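## Task

Turn the inspection scope within the hand so that the lens at the end of its short barrel (the end away from the wider cap) points in the palm's facing direction, whatever the hand's orientation. The scope must never contact anything other than the hand (the wrist camera, its post and the final arm link count as hand), and it must never leave the hand. At the end the handle stands upright in the fist, the scope is clear of the wrist, camera, post and arm, and the grip is secure enough that the scope stays in place however the hand is turned or moved. No hand motor may read moving or overload or be accumulating toward a shutdown; a motor dead from the start is exempt.

## Robot and tools

Robot: one arm (joints shoulder pan, shoulder lift, elbow, wrist 1, wrist 2, wrist 3) carrying a right hand with sixteen motors. The base sits at (0, 0, +0.106) m in the scene frame, almost level. Scene frame: origin on the table under the base, +z up, +y left when looking along +x. All reported poses, velocities, targets and camera poses use the arm's base frame.

Hand point frame (fixed to the palm): +z runs along straightened fingers toward the tips, +x crosses the palm away from the thumb, +y points out of the palm face. The palm surface is at y = -0.062 m. So 'palm facing direction' is the hand's +y axis and the back of the hand faces -y. A rigid mast near the wrist on the palm side (x +0.05..+0.10, z -0.16..-0.11, up to y = +0.06) can collide with things. Fingertips have rubber caps; the rest is hard plastic.

execute_actions(actions, cameras): actions is a list of actions; each action is a table of 1 to 15 rows, each row one control step of 1/30 s; a short table repeats its final row to fill 15 steps (one action = 0.5 s). Every row has 24 numbers, each in [-1, 1]:
1-6: dx, dy, dz, rx, ry, rz. An offset, not a pose: counted from the Hand target as it stood when this action began (every row of the action counts from that same start), along the base frame axes. 1.0 = 0.6 m for dx..dz and 180 degrees for rx..rz; rx, ry, rz form a single rotation vector turning about the Hand target position. Sending the same offset twice moves twice.
7-22: hand hinge goals, absolute, each scaled linearly between its stops, in this order: index_mcp, index_abd, index_pip, index_dip, thumb_cmc, thumb_axl, thumb_mcp, thumb_ipl, middle_mcp, middle_abd, middle_pip, middle_dip, ring_mcp, ring_abd, ring_pip, ring_dip. Brackets give degrees at +1, at -1, and the straight value. Fingers: _mcp knuckle bend toward palm as value falls (-18, +128; +0.75); _abd sideways swing away from thumb (-60, +60; 0.00); _pip (-29, +108; +0.58); _dip (-21, +117; +0.70). Thumb: thumb_cmc brings the thumb from beside the palm round in front of it as value falls (-20, +120; +0.71); thumb_axl spins the thumb about its straight line (-27, +140; +0.68); thumb_mcp (-69, +109; +0.23) and thumb_ipl (-77, +108; +0.17) bend it.
23: current_limit, every motor's current cap, -1 = 0 mA to +1 = 550 mA (floor 11 mA); it also limits hinge speed.
24: speed, set-point rate of (speed+1)/2 x 8.5 rad/s.
At scene start current_limit is +0.4 and speed -0.6. Settings persist. To keep the hand as it is, resend the last sixteen goals plus both settings; at a scene's start read them from a result first, since 0 is a real command. cameras: list of names (cam_high, cam_near, cam_wrist, or ["all"]); an empty actions list returns state and all images.

move(target, speed, blend, stop_force, zero, blocking, cameras): target is one 24-number row or up to 15 rows, all offsets from the same current Hand target (base frame axes, same scaling). speed in m/s, 0.002 to 3.6 (default 0.25; turning up to twice that in rad/s). blend in m rounds corners of a list. stop_force 3 to 120 N ends the path on a push along the motion; don't use it when backing off a contact or while turning. zero (with stop_force) chooses a fresh force zero. blocking=false returns early. Result adds a 'move:' line: done, off_target, moving, held, fault, plus limits used.
wait(seconds 0 to 10), stop() brakes a running move, zoom_image(camera, region [x0,y0,x1,y1] pixels, at most 504 square), zero_wrist_force(), finished_scene(scene 1 or 2) ends the scene irreversibly.

Results: end_effector_position (m) and quat_wxyz, velocities, Hand target (the base for your next offsets; the hand often rests short of it), joint positions and torques, Wrist force/torque in the flange axes, and per motor: hand_goal, hand_measured, hand_current_ma (positive pushes toward -1), hand_state (moving, goal, blocked, overload). A motor at 495 mA or more accumulates seconds; at 5 s it shuts off for 10 s. A motor reading overload from the very first result is dead for good.

Avoid: letting the scope touch the mast, camera, arm or table, or fall; any force over roughly 150 N or wrist joint torque over 25.2 N m (arm halts 10 s, and hand commands sent then are lost); sustained high finger currents; overheating (85 °C halts the arm). Orientation commands are clipped to within 32 degrees of the measured one per step. Regrip gently with moderate current, rotating the scope by alternating finger and thumb contacts, and finish with all motors at rest and currents well below 495 mA.

Each tool is called as name(argument=value, ...) on one line, values as JSON.

## Session

execute_actions(actions=[])

zoom_image(camera="cam_wrist", region=[200, 0, 704, 504])

Scene clock: 0.00 s.
end_effector_position=(+0.4500, +0.1000, +0.5001) hand_goal=(+0.866, +0.024, -0.584, -0.786, -0.734, +0.822, -0.286, -0.922, +0.834, +0.000, -1.000, -0.194, +0.834, -0.012, -1.000, -0.194) hand_measured=(+0.926, +0.026, -0.510, -0.770, -0.758, +0.850, -0.280, -0.954, +0.810, +0.000, -0.928, -0.074, +0.818, -0.018, -0.930, -0.074) hand_current_ma=(+191, +3, +234, +31, -56, +84, +14, -111, -57, -1, +223, +385, -35, -6, +210, +385) hand_state=(blocked, goal, blocked, goal, blocked, blocked, goal, blocked, blocked, goal, blocked, blocked, goal, goal, blocked, blocked) hand_current_limit=0.40 hand_speed=-0.60 end_effector_quat_wxyz=(+0.707, +0.000, +0.707, +0.000)
Joint positions: [-0.58 -1.999 2.452 -3.594 -0.991 -1.571]
Joint velocities: within noise
Joint torques (N m): no reading
Wrist force (N): no reading
Wrist torque (N m): no reading
Wrist force, peak (N): no reading
Hand target: +0.4500, +0.1000, +0.5001; +0.707, +0.000, +0.707, +0.000

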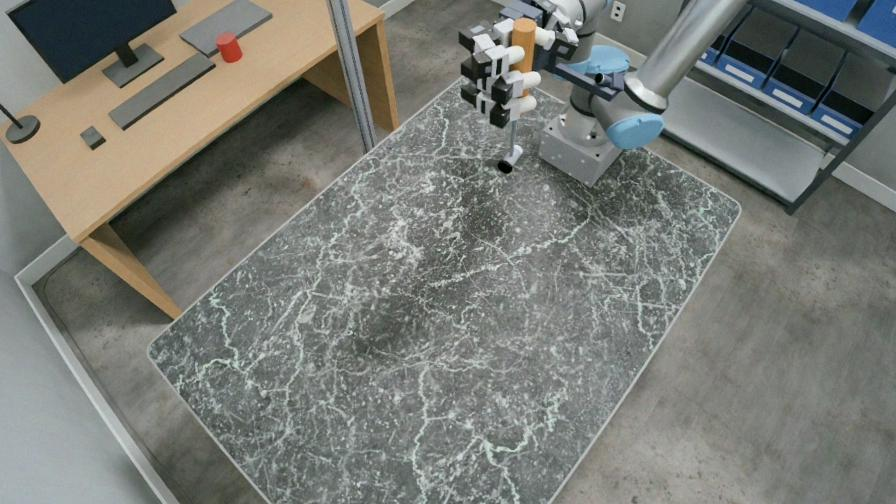

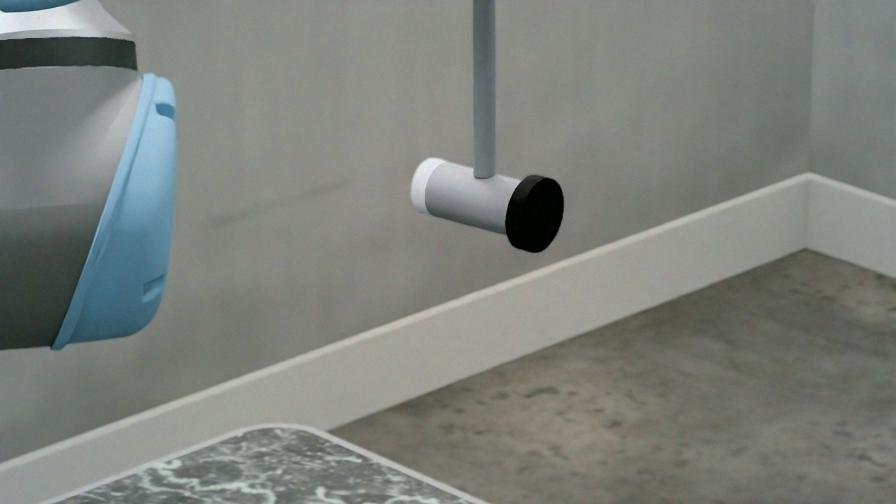

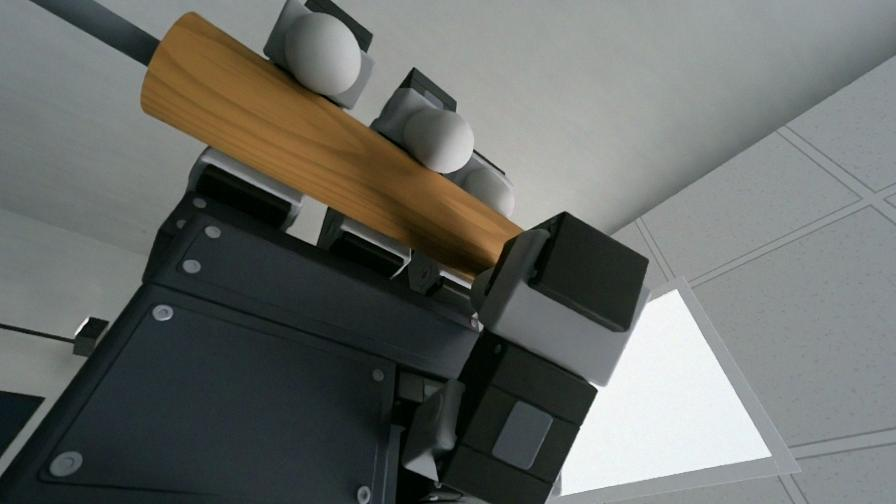

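Scaled by 1.000.

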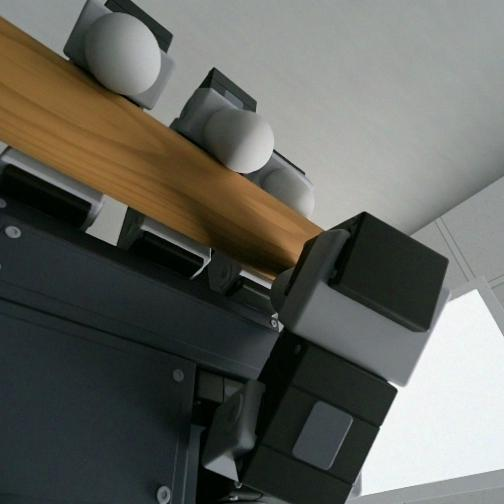

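execute_actions(actions=[[[0,0,0,0,0,0,0.895,0.024,-0.547,-0.778,-0.745,0.835,-0.283,-0.935,0.842,0,-0.9,-0.35,0.842,-0.012,-0.9,-0.35,0.4,-0.6]],[[0,0,0,0,0,0,0.895,0.024,-0.547,-0.778,-0.745,0.835,-0.283,-0.935,0.85,0,-0.8,-0.51,0.85,-0.012,-0.8,-0.51,0.4,-0.6]]], cameras=["cam_near","cam_wrist"])

Scene clock: 63.90 s.
end_effector_position=(+0.4500, +0.1000, +0.5001) hand_goal=(+0.896, +0.024, -0.546, -0.778, -0.744, +0.836, -0.282, -0.934, +0.850, +0.000, -0.800, -0.510, +0.850, -0.012, -0.800, -0.510) hand_measured=(+0.944, +0.024, -0.500, -0.782, -0.758, +0.850, -0.262, -0.956, +0.828, +0.000, -0.754, -0.318, +0.832, -0.018, -0.754, -0.308) hand_current_ma=(+143, +0, +125, -5, -28, +32, +57, -68, -49, -1, +127, +385, -41, -6, +120, +385) hand_state=(blocked, goal, blocked, goal, goal, goal, goal, blocked, blocked, goal, blocked, blocked, goal, goal, blocked, blocked) hand_current_limit=0.40 hand_speed=-0.60 end_effector_quat_wxyz=(+0.707, +0.000, +0.707, +0.000)
Joint positions: [-0.58 -1.999 2.452 -3.594 -0.991 -1.571]
Joint torques (N m): [4.06 2.95 -21.94 -2.95 -0.12 -1.18]
Wrist force (N): [-0.2 0.1 0.0]
Wrist torque (N m): [0.01 0.03 -0.01]
Wrist force, peak (N): [-0.1 0.4 0.3]
Hand target: +0.4500, +0.1000, +0.5001; +0.707, +0.000, +0.707, +0.000
Off the commanded pose: 0.000 m, 0 deg.
Step readings (end_effector_position):
0: (+0.4500, +0.1000, +0.5001)
1: (+0.4500, +0.1000, +0.5001)
2: (+0.4500, +0.1000, +0.5001)
4: (+0.4500, +0.1000, +0.5001)
8: (+0.4500, +0.1000, +0.5001)
15: (+0.4500, +0.1000, +0.5001)
16: (+0.4500, +0.1000, +0.5001)
17: (+0.4500, +0.1000, +0.5001)
19: (+0.4500, +0.1000, +0.5001)
23: (+0.4500, +0.1000, +0.5001)
30: (+0.4500, +0.1000, +0.5001)
Images, in order (width x height): cam_near 896x504, cam_wrist 896x504.

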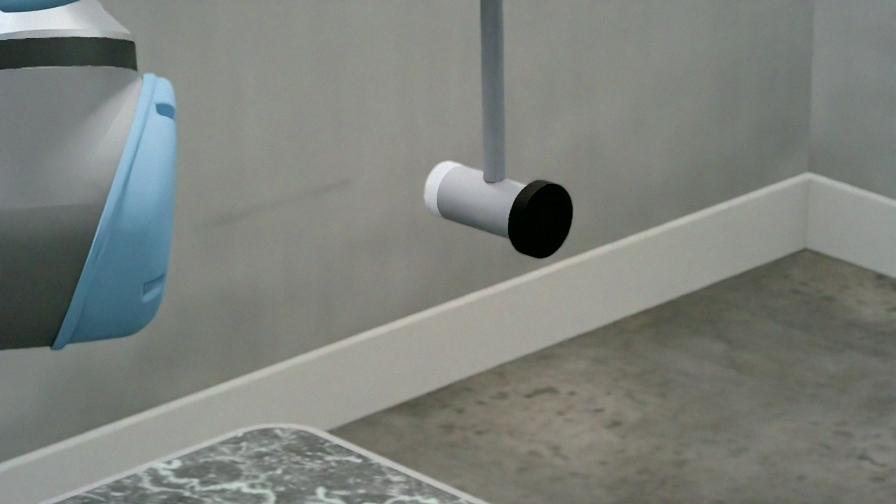

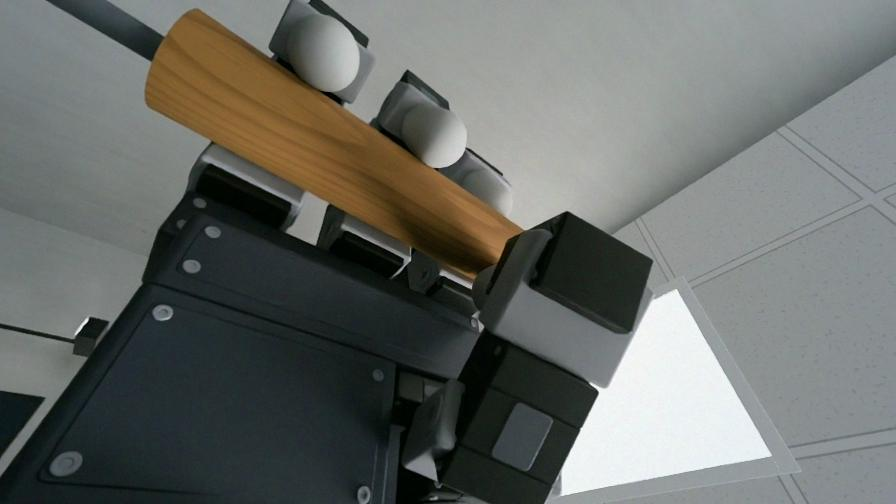

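execute_actions(actions=[[[0,0,0,0,0,0,0.895,0.024,-0.547,-0.778,-0.745,0.835,-0.25,-0.935,0.855,0,-0.7,-0.62,0.855,-0.012,-0.7,-0.62,0.4,-0.6]],[[0,0,0,0,0,0,0.895,0.024,-0.547,-0.778,-0.745,0.835,-0.24,-0.935,0.86,0,-0.6,-0.75,0.86,-0.012,-0.6,-0.75,0.4,-0.6]]], cameras=["cam_near","cam_wrist"])

Scene clock: 75.13 s.
end_effector_position=(+0.4500, +0.1000, +0.5001) hand_goal=(+0.896, +0.024, -0.546, -0.778, -0.744, +0.836, -0.240, -0.934, +0.860, +0.000, -0.600, -0.750, +0.860, -0.012, -0.600, -0.750) hand_measured=(+0.944, +0.024, -0.500, -0.782, -0.758, +0.846, -0.228, -0.958, +0.844, +0.000, -0.552, -0.582, +0.844, -0.018, -0.554, -0.548) hand_current_ma=(+143, +0, +125, -6, -28, +22, +28, -82, -31, -1, +134, +385, -36, -6, +121, +385) hand_state=(blocked, goal, blocked, goal, goal, goal, goal, blocked, goal, goal, blocked, blocked, goal, goal, blocked, blocked) hand_current_limit=0.40 hand_speed=-0.60 end_effector_quat_wxyz=(+0.707, +0.000, +0.707, +0.000)
Joint positions: [-0.58 -1.999 2.452 -3.594 -0.991 -1.571]
Joint torques (N m): [5.56 3.92 -21.69 -2.77 -0.1 -1.41]
Wrist force (N): [0.0 0.3 0.0]
Wrist torque (N m): [0.04 0.03 0.00]
Wrist force, peak (N): [-0.2 0.4 0.3]
Hand target: +0.4500, +0.1000, +0.5001; +0.707, +0.000, +0.707, +0.000
Off the commanded pose: 0.000 m, 0 deg.
Step readings (end_effector_position):
0: (+0.4500, +0.1000, +0.5001)
1: (+0.4500, +0.1000, +0.5001)
2: (+0.4500, +0.1000, +0.5001)
4: (+0.4500, +0.1000, +0.5001)
8: (+0.4500, +0.1000, +0.5001)
15: (+0.4500, +0.1000, +0.5001)
16: (+0.4500, +0.1000, +0.5001)
17: (+0.4500, +0.1000, +0.5001)
19: (+0.4500, +0.1000, +0.5001)
23: (+0.4500, +0.1000, +0.5001)
30: (+0.4500, +0.1000, +0.5001)
Images, in order (width x height): cam_near 896x504, cam_wrist 896x504.

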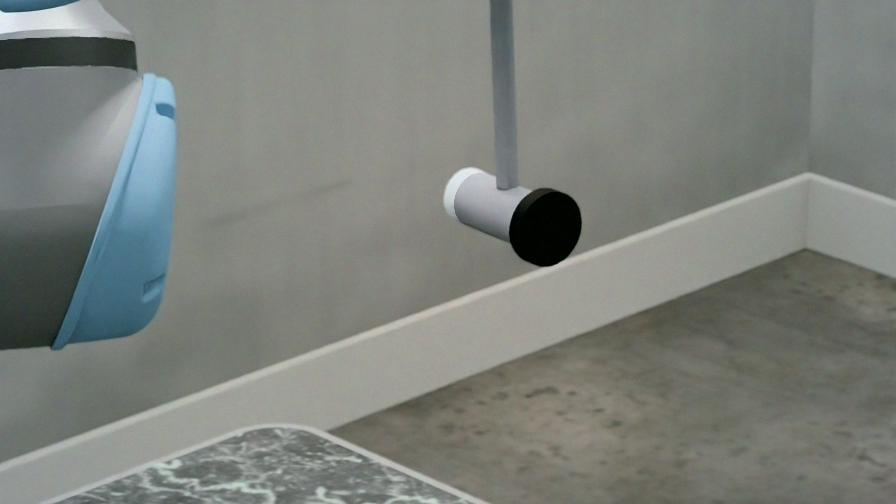

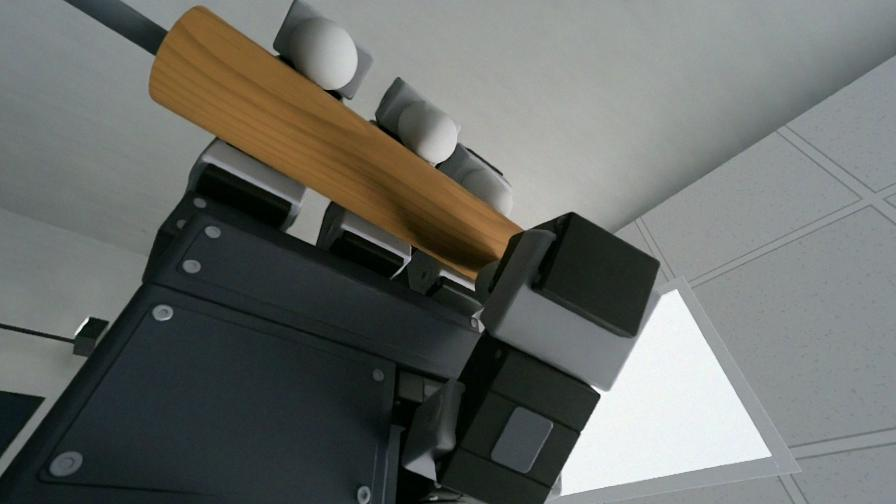

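execute_actions(actions=[[[0,0,0,0,0,0,0.895,0.024,-0.547,-0.778,-0.745,0.835,-0.22,-0.935,0.87,0,-0.5,-0.87,0.87,-0.012,-0.5,-0.87,0.5,-0.6]],[[0,0,0,0,0,0,0.895,0.024,-0.547,-0.778,-0.745,0.835,-0.2,-0.935,0.87,0,-0.42,-0.98,0.87,-0.012,-0.42,-0.98,0.5,-0.6]]], cameras=["cam_near","cam_wrist"])

Scene clock: 84.83 s.
end_effector_position=(+0.4500, +0.1000, +0.5001) hand_goal=(+0.896, +0.024, -0.546, -0.778, -0.744, +0.836, -0.200, -0.934, +0.870, +0.000, -0.420, -0.980, +0.870, -0.012, -0.420, -0.980) hand_measured=(+0.932, +0.028, -0.504, -0.774, -0.754, +0.844, -0.192, -0.960, +0.872, +0.000, -0.416, -0.978, +0.868, -0.018, -0.418, -0.978) hand_current_ma=(+97, +4, +112, +6, -16, +15, +17, -84, +2, -1, +7, +3, -3, -6, +3, +3) hand_state=(blocked, goal, blocked, goal, goal, goal, goal, blocked, goal, goal, goal, goal, goal, goal, goal, goal) hand_current_limit=0.50 hand_speed=-0.60 end_effector_quat_wxyz=(+0.707, +0.000, +0.707, +0.000)
Joint positions: [-0.58 -1.999 2.452 -3.594 -0.991 -1.571]
Joint torques (N m): [6.79 5.63 -23.26 -2.86 -0.23 -1.79]
Wrist force (N): [-0.2 0.2 0.2]
Wrist torque (N m): [0.02 0.03 -0.01]
Wrist force, peak (N): [-0.1 0.0 0.6]
Hand target: +0.4500, +0.1000, +0.5001; +0.707, +0.000, +0.707, +0.000
Off the commanded pose: 0.000 m, 0 deg.
Step readings (end_effector_position):
0: (+0.4500, +0.1000, +0.5001)
1: (+0.4500, +0.1000, +0.5001)
2: (+0.4500, +0.1000, +0.5001)
4: (+0.4500, +0.1000, +0.5001)
8: (+0.4500, +0.1000, +0.5001)
15: (+0.4500, +0.1000, +0.5001)
16: (+0.4500, +0.1000, +0.5001)
17: (+0.4500, +0.1000, +0.5001)
19: (+0.4500, +0.1000, +0.5001)
23: (+0.4500, +0.1000, +0.5001)
30: (+0.4500, +0.1000, +0.5001)
Images, in order (width x height): cam_near 896x504, cam_wrist 896x504.

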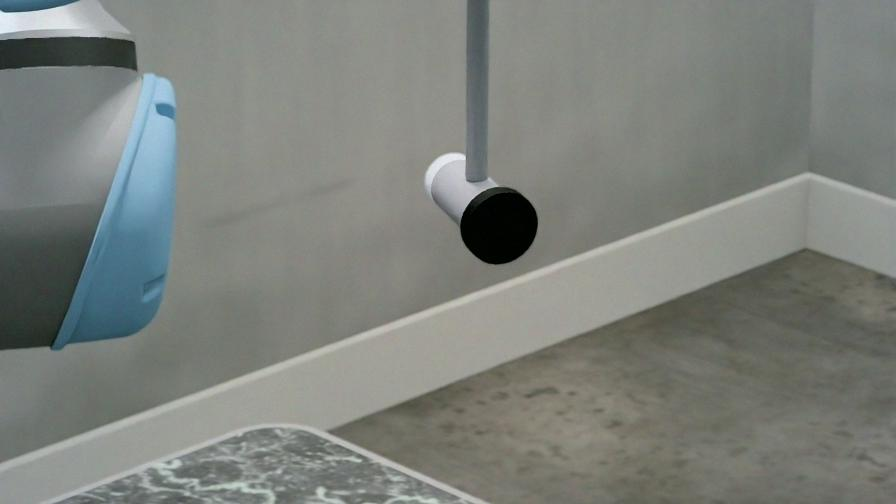

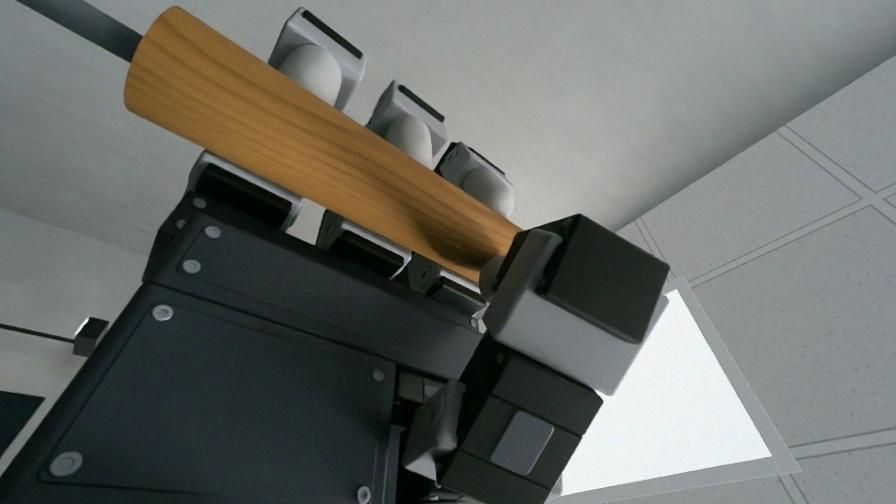

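execute_actions(actions=[[[0,0,0,0,0,0,0.87,0.024,-0.58,-0.82,-0.76,0.835,-0.24,-1,0.87,0,-0.42,-0.98,0.87,-0.012,-0.42,-0.98,0.5,-0.6]],[[0,0,0,0,0,0,0.87,0.024,-0.58,-0.82,-0.76,0.835,-0.24,-1,0.87,0,-0.6,-0.2,0.87,-0.012,-0.6,-0.2,0.5,-0.6]]], cameras=["cam_near","cam_wrist"])

Scene clock: 103.43 s.
end_effector_position=(+0.4500, +0.1000, +0.5001) hand_goal=(+0.870, +0.024, -0.580, -0.820, -0.760, +0.836, -0.240, -1.000, +0.870, +0.000, -0.600, -0.200, +0.870, -0.012, -0.600, -0.200) hand_measured=(+0.884, +0.022, -0.510, -0.782, -0.770, +0.838, -0.220, -1.000, +0.872, +0.000, -0.598, -0.202, +0.868, -0.018, -0.598, -0.202) hand_current_ma=(+26, -2, +215, +99, -17, +4, +61, +0, +3, +0, +3, -3, -2, -6, +3, -3) hand_state=(goal, goal, blocked, blocked, goal, goal, blocked, goal, goal, goal, goal, goal, goal, goal, goal, goal) hand_current_limit=0.50 hand_speed=-0.60 end_effector_quat_wxyz=(+0.707, +0.000, +0.707, +0.000)
Joint positions: [-0.58 -1.999 2.452 -3.594 -0.991 -1.571]
Joint torques (N m): [8.08 5.21 -23.53 -2.87 -0.34 -1.69]
Wrist force (N): [0.0 0.1 0.2]
Wrist torque (N m): [0.00 0.01 0.00]
Wrist force, peak (N): [-0.1 -0.3 0.7]
Hand target: +0.4500, +0.1000, +0.5001; +0.707, +0.000, +0.707, +0.000
Off the commanded pose: 0.000 m, 0 deg.
Step readings (end_effector_position):
0: (+0.4500, +0.1000, +0.5001)
1: (+0.4500, +0.1000, +0.5001)
2: (+0.4500, +0.1000, +0.5001)
4: (+0.4500, +0.1000, +0.5001)
8: (+0.4500, +0.1000, +0.5001)
15: (+0.4500, +0.1000, +0.5001)
16: (+0.4500, +0.1000, +0.5001)
17: (+0.4500, +0.1000, +0.5001)
19: (+0.4500, +0.1000, +0.5001)
23: (+0.4500, +0.1000, +0.5001)
30: (+0.4500, +0.1000, +0.5001)
Images, in order (width x height): cam_near 896x504, cam_wrist 896x504.

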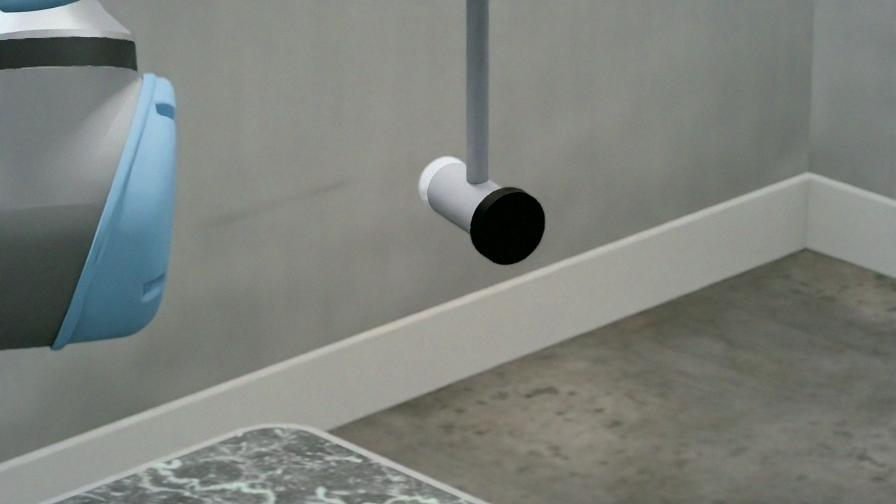

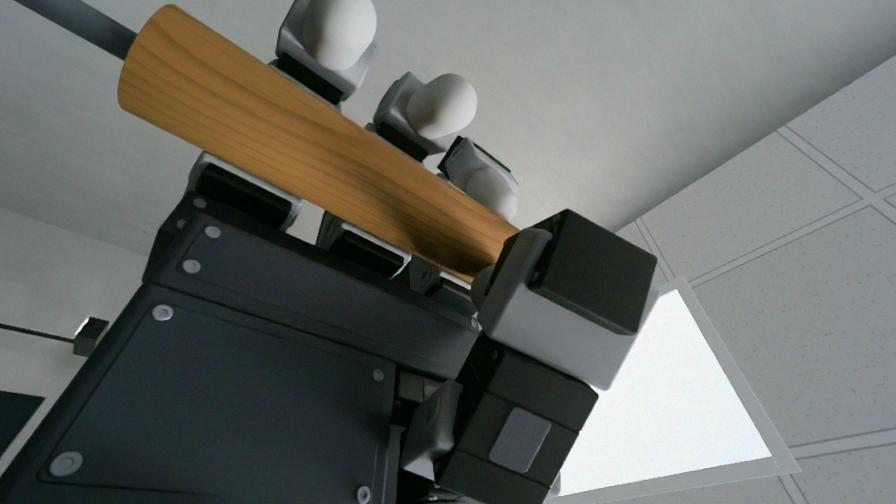

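execute_actions(actions=[[[0,0,0,0,0,0,0.87,0.024,-0.58,-0.82,-0.76,0.835,-0.24,-1,0.75,0,-1,0.12,0.75,-0.012,-1,0.12,0.5,-0.5]],[[0,0,0,0,0,0,0.87,0.024,-0.57,-0.8,-0.75,0.835,-0.24,-0.96,0.72,0,-1,-0.15,0.72,-0.012,-1,-0.15,0.5,-0.5]]], cameras=["cam_near","cam_wrist"])

execute_actions(actions=[[[0,0,0,0,0,0,0.9,0.024,-0.547,-0.778,-0.745,0.835,-0.24,-0.935,0.76,0,-0.9,-0.33,0.76,-0.012,-0.9,-0.33,0.5,-0.5]],[[0,0,0,0,0,0,0.9,0.024,-0.547,-0.778,-0.745,0.835,-0.23,-0.935,0.8,0,-0.8,-0.5,0.8,-0.012,-0.8,-0.5,0.5,-0.5]],[[0,0,0,0,0,0,0.9,0.024,-0.547,-0.778,-0.745,0.835,-0.22,-0.935,0.83,0,-0.7,-0.63,0.83,-0.012,-0.7,-0.63,0.5,-0.5]]], cameras=["cam_near","cam_wrist"])

execute_actions(actions=[[[0,0,0,0,0,0,0.9,0.024,-0.547,-0.778,-0.745,0.835,-0.2,-0.935,0.86,0,-0.6,-0.77,0.86,-0.012,-0.6,-0.77,0.5,-0.5]],[[0,0,0,0,0,0,0.9,0.024,-0.547,-0.778,-0.745,0.835,-0.2,-0.935,0.87,0,-0.53,-0.87,0.87,-0.012,-0.53,-0.87,0.5,-0.5]]], cameras=["cam_near","cam_wrist"])

Scene clock: 123.87 s.
end_effector_position=(+0.4500, +0.1000, +0.5001) hand_goal=(+0.870, +0.024, -0.570, -0.800, -0.750, +0.836, -0.240, -0.960, +0.720, +0.000, -1.000, -0.150, +0.720, -0.012, -1.000, -0.150) hand_measured=(+0.902, +0.024, -0.510, -0.778, -0.770, +0.842, -0.214, -0.986, +0.718, +0.006, -0.938, -0.048, +0.718, -0.010, -0.940, -0.056) hand_current_ma=(+85, +0, +176, +48, -43, +12, +85, -91, -2, +7, +181, +351, -2, +2, +174, +315) hand_state=(blocked, goal, blocked, blocked, goal, goal, blocked, blocked, goal, goal, blocked, blocked, goal, goal, blocked, blocked) hand_current_limit=0.50 hand_speed=-0.50 end_effector_quat_wxyz=(+0.707, +0.000, +0.707, +0.000)
Joint positions: [-0.58 -1.999 2.452 -3.594 -0.991 -1.571]
Joint torques (N m): [8.83 7.96 -24.25 -2.64 -0.19 -1.31]
Wrist force (N): [-0.1 0.0 0.1]
Wrist torque (N m): [-0.01 0.00 -0.02]
Wrist force, peak (N): [-0.1 0.6 0.2]
Hand target: +0.4500, +0.1000, +0.5001; +0.707, +0.000, +0.707, +0.000
Off the commanded pose: 0.000 m, 0 deg.
Step readings (end_effector_position):
0: (+0.4500, +0.1000, +0.5001)
1: (+0.4500, +0.1000, +0.5001)
2: (+0.4500, +0.1000, +0.5001)
4: (+0.4500, +0.1000, +0.5001)
8: (+0.4500, +0.1000, +0.5001)
15: (+0.4500, +0.1000, +0.5001)
16: (+0.4500, +0.1000, +0.5001)
17: (+0.4500, +0.1000, +0.5001)
19: (+0.4500, +0.1000, +0.5001)
23: (+0.4500, +0.1000, +0.5001)
30: (+0.4500, +0.1000, +0.5001)
Images, in order (width x height): cam_near 896x504, cam_wrist 896x504.

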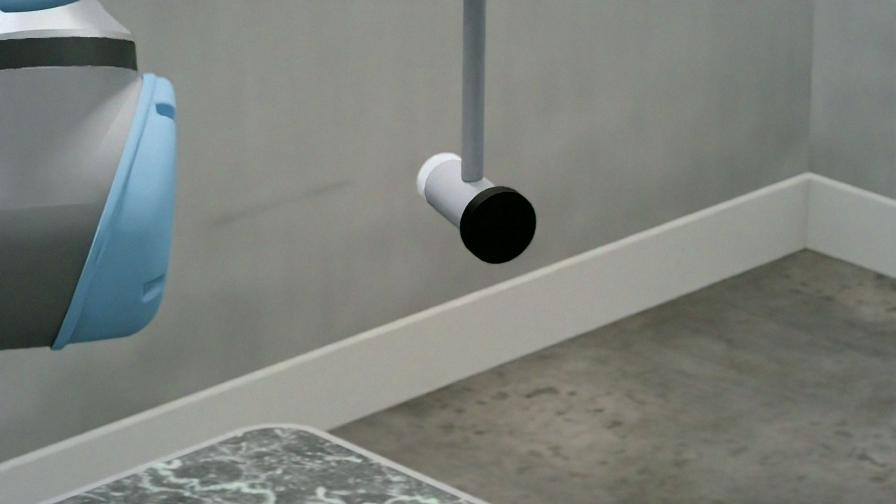

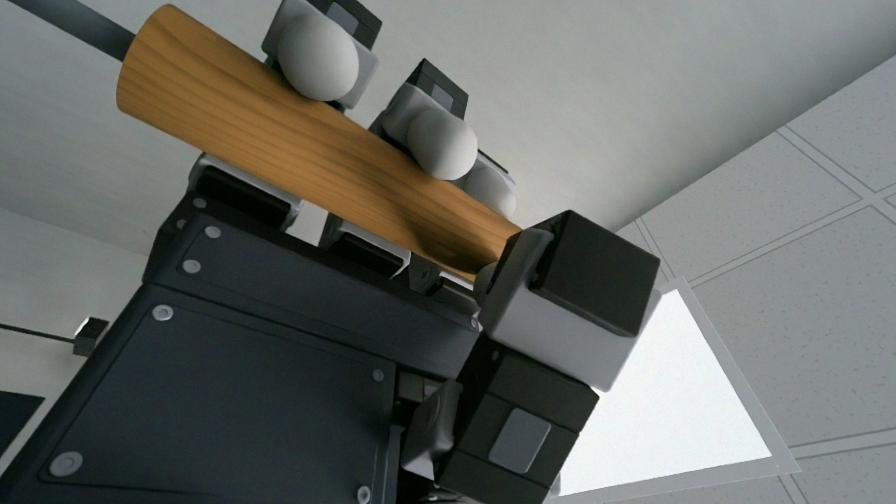

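Scene clock: 125.57 s.
end_effector_position=(+0.4500, +0.1000, +0.5001) hand_goal=(+0.900, +0.024, -0.546, -0.778, -0.744, +0.836, -0.220, -0.934, +0.830, +0.000, -0.700, -0.630, +0.830, -0.012, -0.700, -0.630) hand_measured=(+0.954, +0.020, -0.502, -0.786, -0.770, +0.834, -0.196, -0.948, +0.810, +0.000, -0.652, -0.438, +0.812, -0.014, -0.654, -0.420) hand_current_ma=(+162, -3, +118, -13, -60, -3, +77, -40, -44, +0, +129, +412, -40, -1, +127, +413) hand_state=(blocked, goal, blocked, goal, blocked, goal, blocked, goal, goal, goal, blocked, blocked, goal, goal, blocked, blocked) hand_current_limit=0.50 hand_speed=-0.50 end_effector_quat_wxyz=(+0.707, +0.000, +0.707, +0.000)
Joint positions: [-0.58 -1.999 2.452 -3.594 -0.991 -1.571]
Joint torques (N m): [8.82 8.5 -23.44 -2.9 -0.56 -1.42]
Wrist force (N): [0.1 0.1 0.2]
Wrist torque (N m): [0.00 0.01 0.01]
Wrist force, peak (N): [-0.1 0.0 0.4]
Hand target: +0.4500, +0.1000, +0.5001; +0.707, +0.000, +0.707, +0.000
Off the commanded pose: 0.000 m, 0 deg.
Step readings (end_effector_position):
0: (+0.4500, +0.1000, +0.5001)
1: (+0.4500, +0.1000, +0.5001)
2: (+0.4500, +0.1000, +0.5001)
4: (+0.4500, +0.1000, +0.5001)
8: (+0.4500, +0.1000, +0.5001)
15: (+0.4500, +0.1000, +0.5001)
16: (+0.4500, +0.1000, +0.5001)
17: (+0.4500, +0.1000, +0.5001)
19: (+0.4500, +0.1000, +0.5001)
23: (+0.4500, +0.1000, +0.5001)
30: (+0.4500, +0.1000, +0.5001)
31: (+0.4500, +0.1000, +0.5001)
32: (+0.4500, +0.1000, +0.5001)
34: (+0.4500, +0.1000, +0.5001)
38: (+0.4500, +0.1000, +0.5001)
45: (+0.4500, +0.1000, +0.5001)
Images, in order (width x height): cam_near 896x504, cam_wrist 896x504.

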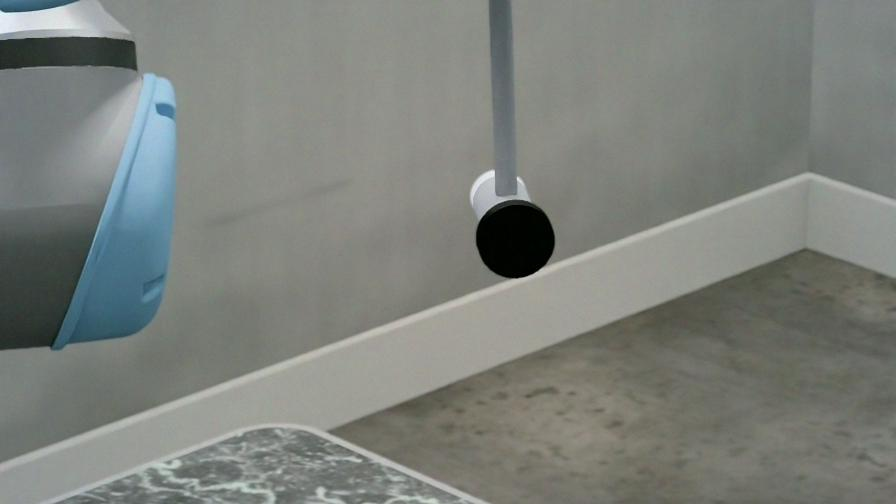

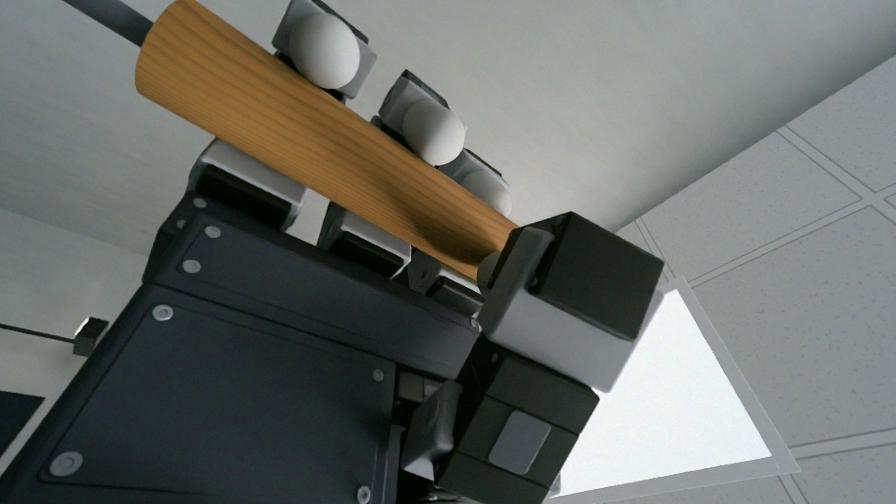

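Scene clock: 126.77 s.
end_effector_position=(+0.4500, +0.1000, +0.5001) hand_goal=(+0.900, +0.024, -0.546, -0.778, -0.744, +0.836, -0.200, -0.934, +0.870, +0.000, -0.530, -0.870, +0.870, -0.012, -0.530, -0.870) hand_measured=(+0.954, +0.020, -0.502, -0.786, -0.770, +0.832, -0.176, -0.942, +0.852, -0.002, -0.476, -0.680, +0.850, -0.016, -0.486, -0.616) hand_current_ma=(+162, -3, +118, -12, -60, -9, +73, -21, -40, -1, +150, +413, -46, -4, +118, +412) hand_state=(blocked, goal, blocked, goal, blocked, goal, blocked, goal, goal, goal, blocked, blocked, blocked, goal, blocked, blocked) hand_current_limit=0.50 hand_speed=-0.50 end_effector_quat_wxyz=(+0.707, +0.000, +0.707, +0.000)
Joint positions: [-0.58 -1.999 2.452 -3.594 -0.991 -1.571]
Joint torques (N m): [10.45 8.67 -23.75 -2.87 -0.49 -1.26]
Wrist force (N): [-0.1 -0.1 0.2]
Wrist torque (N m): [-0.03 0.04 0.00]
Wrist force, peak (N): [0.0 0.4 0.0]
Hand target: +0.4500, +0.1000, +0.5001; +0.707, +0.000, +0.707, +0.000
Off the commanded pose: 0.000 m, 0 deg.
Step readings (end_effector_position):
0: (+0.4500, +0.1000, +0.5001)
1: (+0.4500, +0.1000, +0.5001)
2: (+0.4500, +0.1000, +0.5001)
4: (+0.4500, +0.1000, +0.5001)
8: (+0.4500, +0.1000, +0.5001)
15: (+0.4500, +0.1000, +0.5001)
16: (+0.4500, +0.1000, +0.5001)
17: (+0.4500, +0.1000, +0.5001)
19: (+0.4500, +0.1000, +0.5001)
23: (+0.4500, +0.1000, +0.5001)
30: (+0.4500, +0.1000, +0.5001)
Images, in order (width x height): cam_near 896x504, cam_wrist 896x504.

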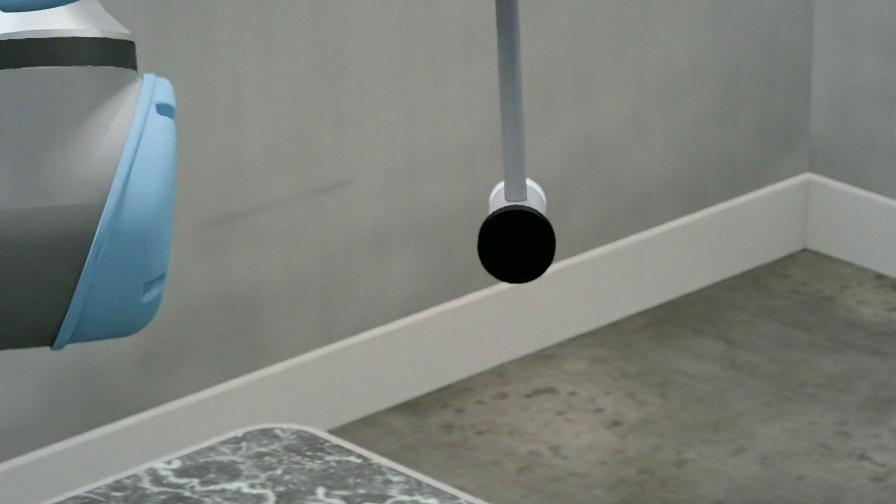

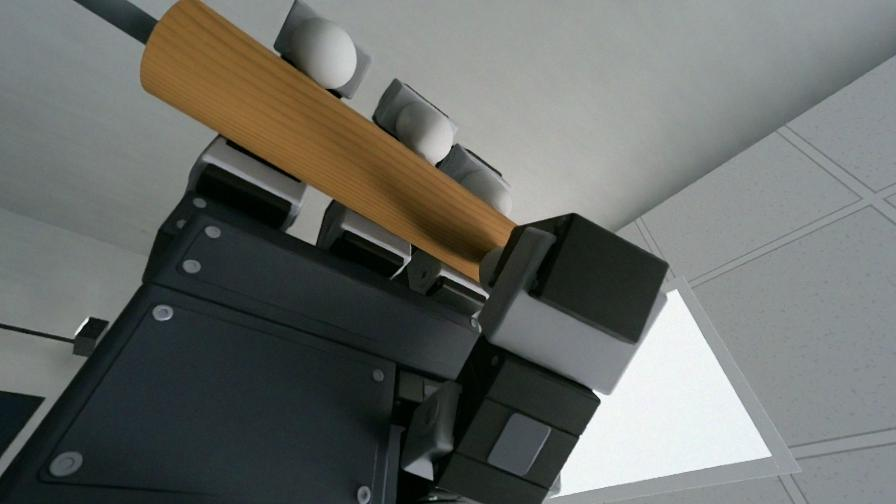

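execute_actions(actions=[[[0,0,0,0,0,0,0.9,0.024,-0.547,-0.778,-0.745,0.835,-0.2,-0.935,0.88,0,-0.46,-0.97,0.88,-0.012,-0.46,-0.97,0.6,-0.6]],[[0,0,0,0,0,0,0.87,0.024,-0.58,-0.82,-0.755,0.835,-0.2,-1,0.88,0,-0.46,-0.97,0.88,-0.012,-0.46,-0.97,0.6,-0.6]]], cameras=["cam_near","cam_wrist"])

execute_actions(actions=[[[0,0,0,0,0,0,0.87,0.024,-0.58,-0.82,-0.755,0.835,-0.2,-1,0.87,0,-0.6,-0.2,0.87,-0.012,-0.6,-0.2,0.5,-0.6]],[[0,0,0,0,0,0,0.87,0.024,-0.58,-0.82,-0.755,0.835,-0.2,-1,0.75,0,-1,0.12,0.75,-0.012,-1,0.12,0.5,-0.5]]], cameras=["cam_near","cam_wrist"])

Scene clock: 136.60 s.
end_effector_position=(+0.4500, +0.1000, +0.5001) hand_goal=(+0.870, +0.024, -0.580, -0.820, -0.754, +0.836, -0.200, -1.000, +0.880, +0.000, -0.460, -0.970, +0.880, -0.012, -0.460, -0.970) hand_measured=(+0.890, +0.026, -0.512, -0.794, -0.770, +0.844, -0.174, -0.998, +0.878, -0.002, -0.456, -0.966, +0.878, -0.016, -0.458, -0.968) hand_current_ma=(+43, +2, +210, +57, -33, +14, +84, +3, -1, -1, +5, +6, -3, -4, +3, +3) hand_state=(goal, goal, blocked, blocked, goal, goal, blocked, goal, goal, goal, goal, goal, goal, goal, goal, goal) hand_current_limit=0.60 hand_speed=-0.60 end_effector_quat_wxyz=(+0.707, +0.000, +0.707, +0.000)
Joint positions: [-0.58 -1.999 2.452 -3.594 -0.991 -1.571]
Joint torques (N m): [9.51 9.41 -24.18 -2.6 -0.76 -1.26]
Wrist force (N): [0.0 0.2 0.2]
Wrist torque (N m): [0.00 0.00 0.02]
Wrist force, peak (N): [0.0 0.5 0.4]
Hand target: +0.4500, +0.1000, +0.5001; +0.707, +0.000, +0.707, +0.000
Off the commanded pose: 0.000 m, 0 deg.
Step readings (end_effector_position):
0: (+0.4500, +0.1000, +0.5001)
1: (+0.4500, +0.1000, +0.5001)
2: (+0.4500, +0.1000, +0.5001)
4: (+0.4500, +0.1000, +0.5001)
8: (+0.4500, +0.1000, +0.5001)
15: (+0.4500, +0.1000, +0.5001)
16: (+0.4500, +0.1000, +0.5001)
17: (+0.4500, +0.1000, +0.5001)
19: (+0.4500, +0.1000, +0.5001)
23: (+0.4500, +0.1000, +0.5001)
30: (+0.4500, +0.1000, +0.5001)
Images, in order (width x height): cam_near 896x504, cam_wrist 896x504.

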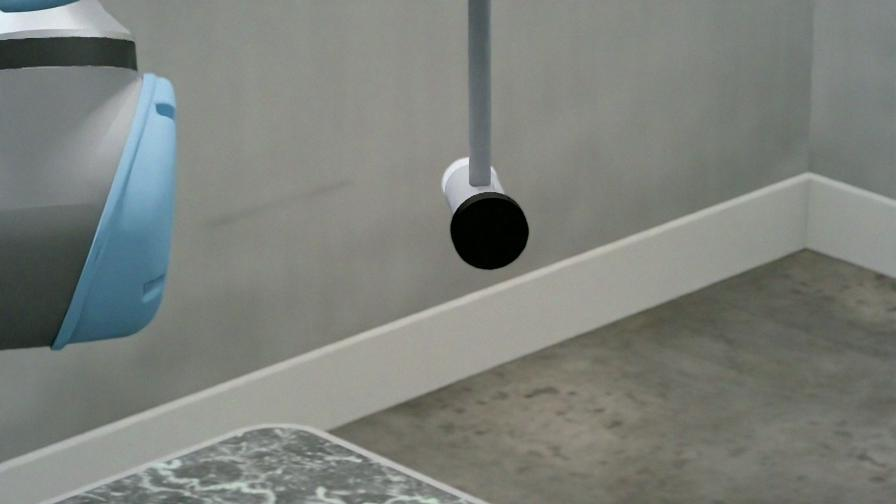

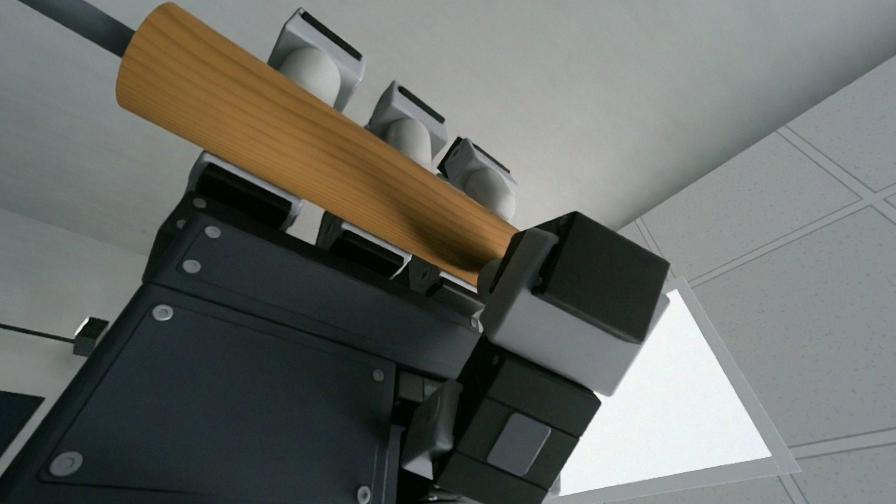

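Scene clock: 137.80 s.
end_effector_position=(+0.4500, +0.1000, +0.5001) hand_goal=(+0.870, +0.024, -0.580, -0.820, -0.754, +0.836, -0.200, -1.000, +0.750, +0.000, -1.000, +0.120, +0.750, -0.012, -1.000, +0.120) hand_measured=(+0.888, +0.022, -0.514, -0.796, -0.766, +0.840, -0.174, -1.000, +0.754, +0.000, -0.998, +0.118, +0.752, -0.016, -0.998, +0.118) hand_current_ma=(+38, -2, +196, +55, -22, +6, +79, +0, +7, +0, +3, -3, +3, -4, +3, -3) hand_state=(goal, goal, blocked, blocked, goal, goal, blocked, goal, goal, goal, goal, goal, goal, goal, goal, goal) hand_current_limit=0.50 hand_speed=-0.50 end_effector_quat_wxyz=(+0.707, +0.000, +0.707, +0.000)
Joint positions: [-0.58 -1.999 2.452 -3.594 -0.991 -1.571]
Joint torques (N m): [9.91 7.76 -24.41 -2.69 -0.67 -1.23]
Wrist force (N): [0.0 0.0 0.1]
Wrist torque (N m): [-0.01 -0.02 0.00]
Wrist force, peak (N): [-0.2 0.7 0.1]
Hand target: +0.4500, +0.1000, +0.5001; +0.707, +0.000, +0.707, +0.000
Off the commanded pose: 0.000 m, 0 deg.
Step readings (end_effector_position):
0: (+0.4500, +0.1000, +0.5001)
1: (+0.4500, +0.1000, +0.5001)
2: (+0.4500, +0.1000, +0.5001)
4: (+0.4500, +0.1000, +0.5001)
8: (+0.4500, +0.1000, +0.5001)
15: (+0.4500, +0.1000, +0.5001)
16: (+0.4500, +0.1000, +0.5001)
17: (+0.4500, +0.1000, +0.5001)
19: (+0.4500, +0.1000, +0.5001)
23: (+0.4500, +0.1000, +0.5001)
30: (+0.4500, +0.1000, +0.5001)
Images, in order (width x height): cam_near 896x504, cam_wrist 896x504.

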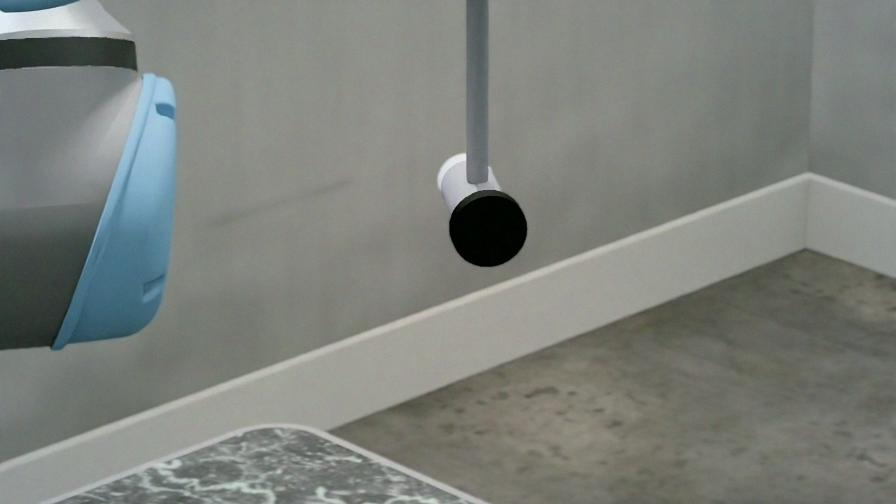

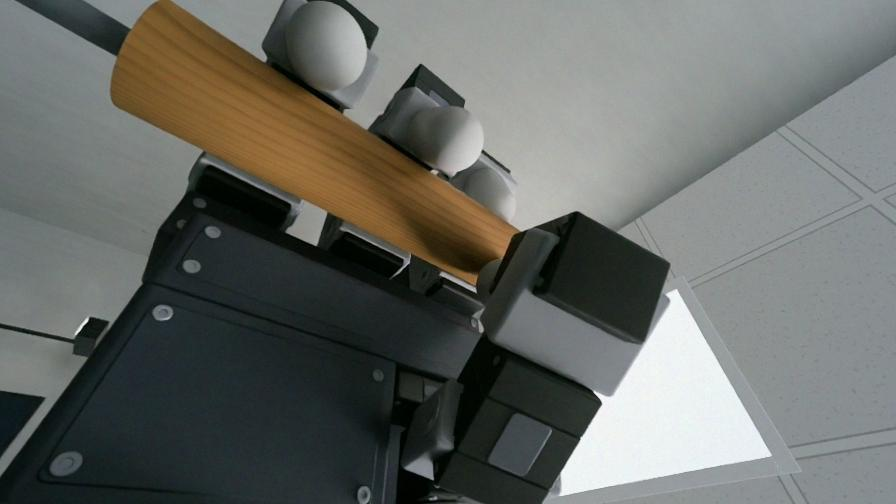

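execute_actions(actions=[[[0,0,0,0,0,0,0.87,0.024,-0.58,-0.82,-0.755,0.835,-0.2,-1,0.72,0,-1,-0.19,0.72,-0.012,-1,-0.19,0.5,-0.5]],[[0,0,0,0,0,0,0.88,0.024,-0.62,-0.2,-0.755,0.835,-0.2,-1,0.72,0,-1,-0.19,0.72,-0.012,-1,-0.19,0.5,-0.5]],[[0,0,0,0,0,0,0.75,0.024,-1,0.12,-0.755,0.835,-0.2,-1,0.72,0,-1,-0.19,0.72,-0.012,-1,-0.19,0.5,-0.5]],[[0,0,0,0,0,0,0.72,0.024,-1,-0.17,-0.755,0.835,-0.2,-1,0.72,0,-1,-0.19,0.72,-0.012,-1,-0.19,0.5,-0.5]]], cameras=["cam_near","cam_wrist"])

Scene clock: 157.87 s.
end_effector_position=(+0.4500, +0.1000, +0.5001) hand_goal=(+0.720, +0.024, -1.000, -0.170, -0.754, +0.836, -0.200, -1.000, +0.720, +0.000, -1.000, -0.190, +0.720, -0.012, -1.000, -0.190) hand_measured=(+0.710, +0.024, -0.926, -0.050, -0.766, +0.836, -0.196, -1.000, +0.724, +0.006, -0.918, -0.088, +0.722, -0.010, -0.922, -0.090) hand_current_ma=(-19, +0, +228, +412, -22, +0, +6, +0, +7, +7, +262, +358, +3, +2, +243, +343) hand_state=(goal, goal, blocked, blocked, goal, goal, goal, goal, goal, goal, blocked, blocked, goal, goal, blocked, blocked) hand_current_limit=0.50 hand_speed=-0.50 end_effector_quat_wxyz=(+0.707, +0.000, +0.707, +0.000)
Joint positions: [-0.58 -1.999 2.452 -3.594 -0.991 -1.571]
Joint torques (N m): [9.91 7.56 -23.51 -2.86 -0.84 -0.96]
Wrist force (N): [0.1 0.1 -0.1]
Wrist torque (N m): [0.02 -0.02 -0.02]
Wrist force, peak (N): [-0.3 0.3 -0.2]
Hand target: +0.4500, +0.1000, +0.5001; +0.707, +0.000, +0.707, +0.000
Off the commanded pose: 0.000 m, 0 deg.
Step readings (end_effector_position):
0: (+0.4500, +0.1000, +0.5001)
1: (+0.4500, +0.1000, +0.5001)
2: (+0.4500, +0.1000, +0.5001)
4: (+0.4500, +0.1000, +0.5001)
8: (+0.4500, +0.1000, +0.5001)
15: (+0.4500, +0.1000, +0.5001)
16: (+0.4500, +0.1000, +0.5001)
17: (+0.4500, +0.1000, +0.5001)
19: (+0.4500, +0.1000, +0.5001)
23: (+0.4500, +0.1000, +0.5001)
30: (+0.4500, +0.1000, +0.5001)
31: (+0.4500, +0.1000, +0.5001)
32: (+0.4500, +0.1000, +0.5001)
34: (+0.4500, +0.1000, +0.5001)
38: (+0.4500, +0.1000, +0.5001)
45: (+0.4500, +0.1000, +0.5001)
46: (+0.4500, +0.1000, +0.5001)
47: (+0.4500, +0.1000, +0.5001)
49: (+0.4500, +0.1000, +0.5001)
53: (+0.4500, +0.1000, +0.5001)
60: (+0.4500, +0.1000, +0.5001)
Images, in order (width x height): cam_near 896x504, cam_wrist 896x504.

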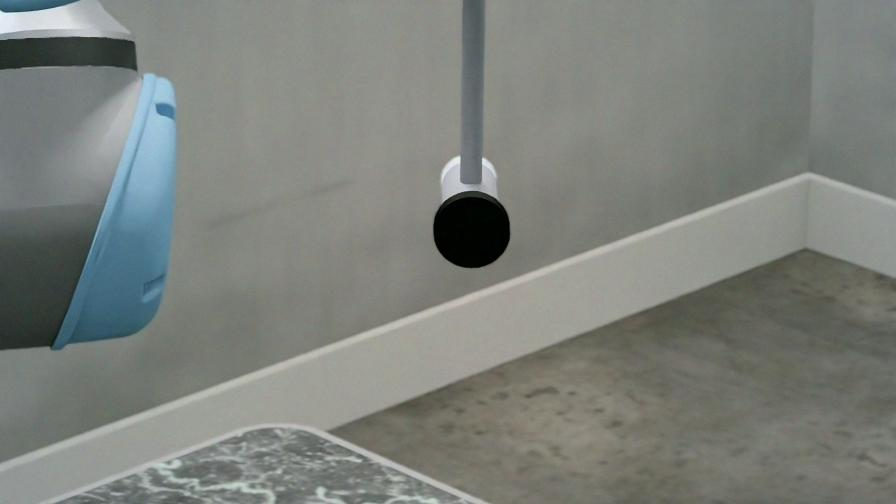

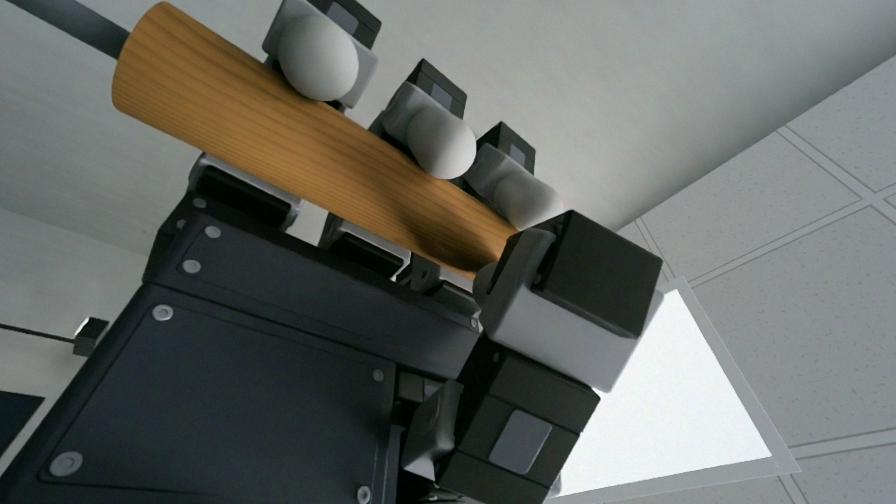

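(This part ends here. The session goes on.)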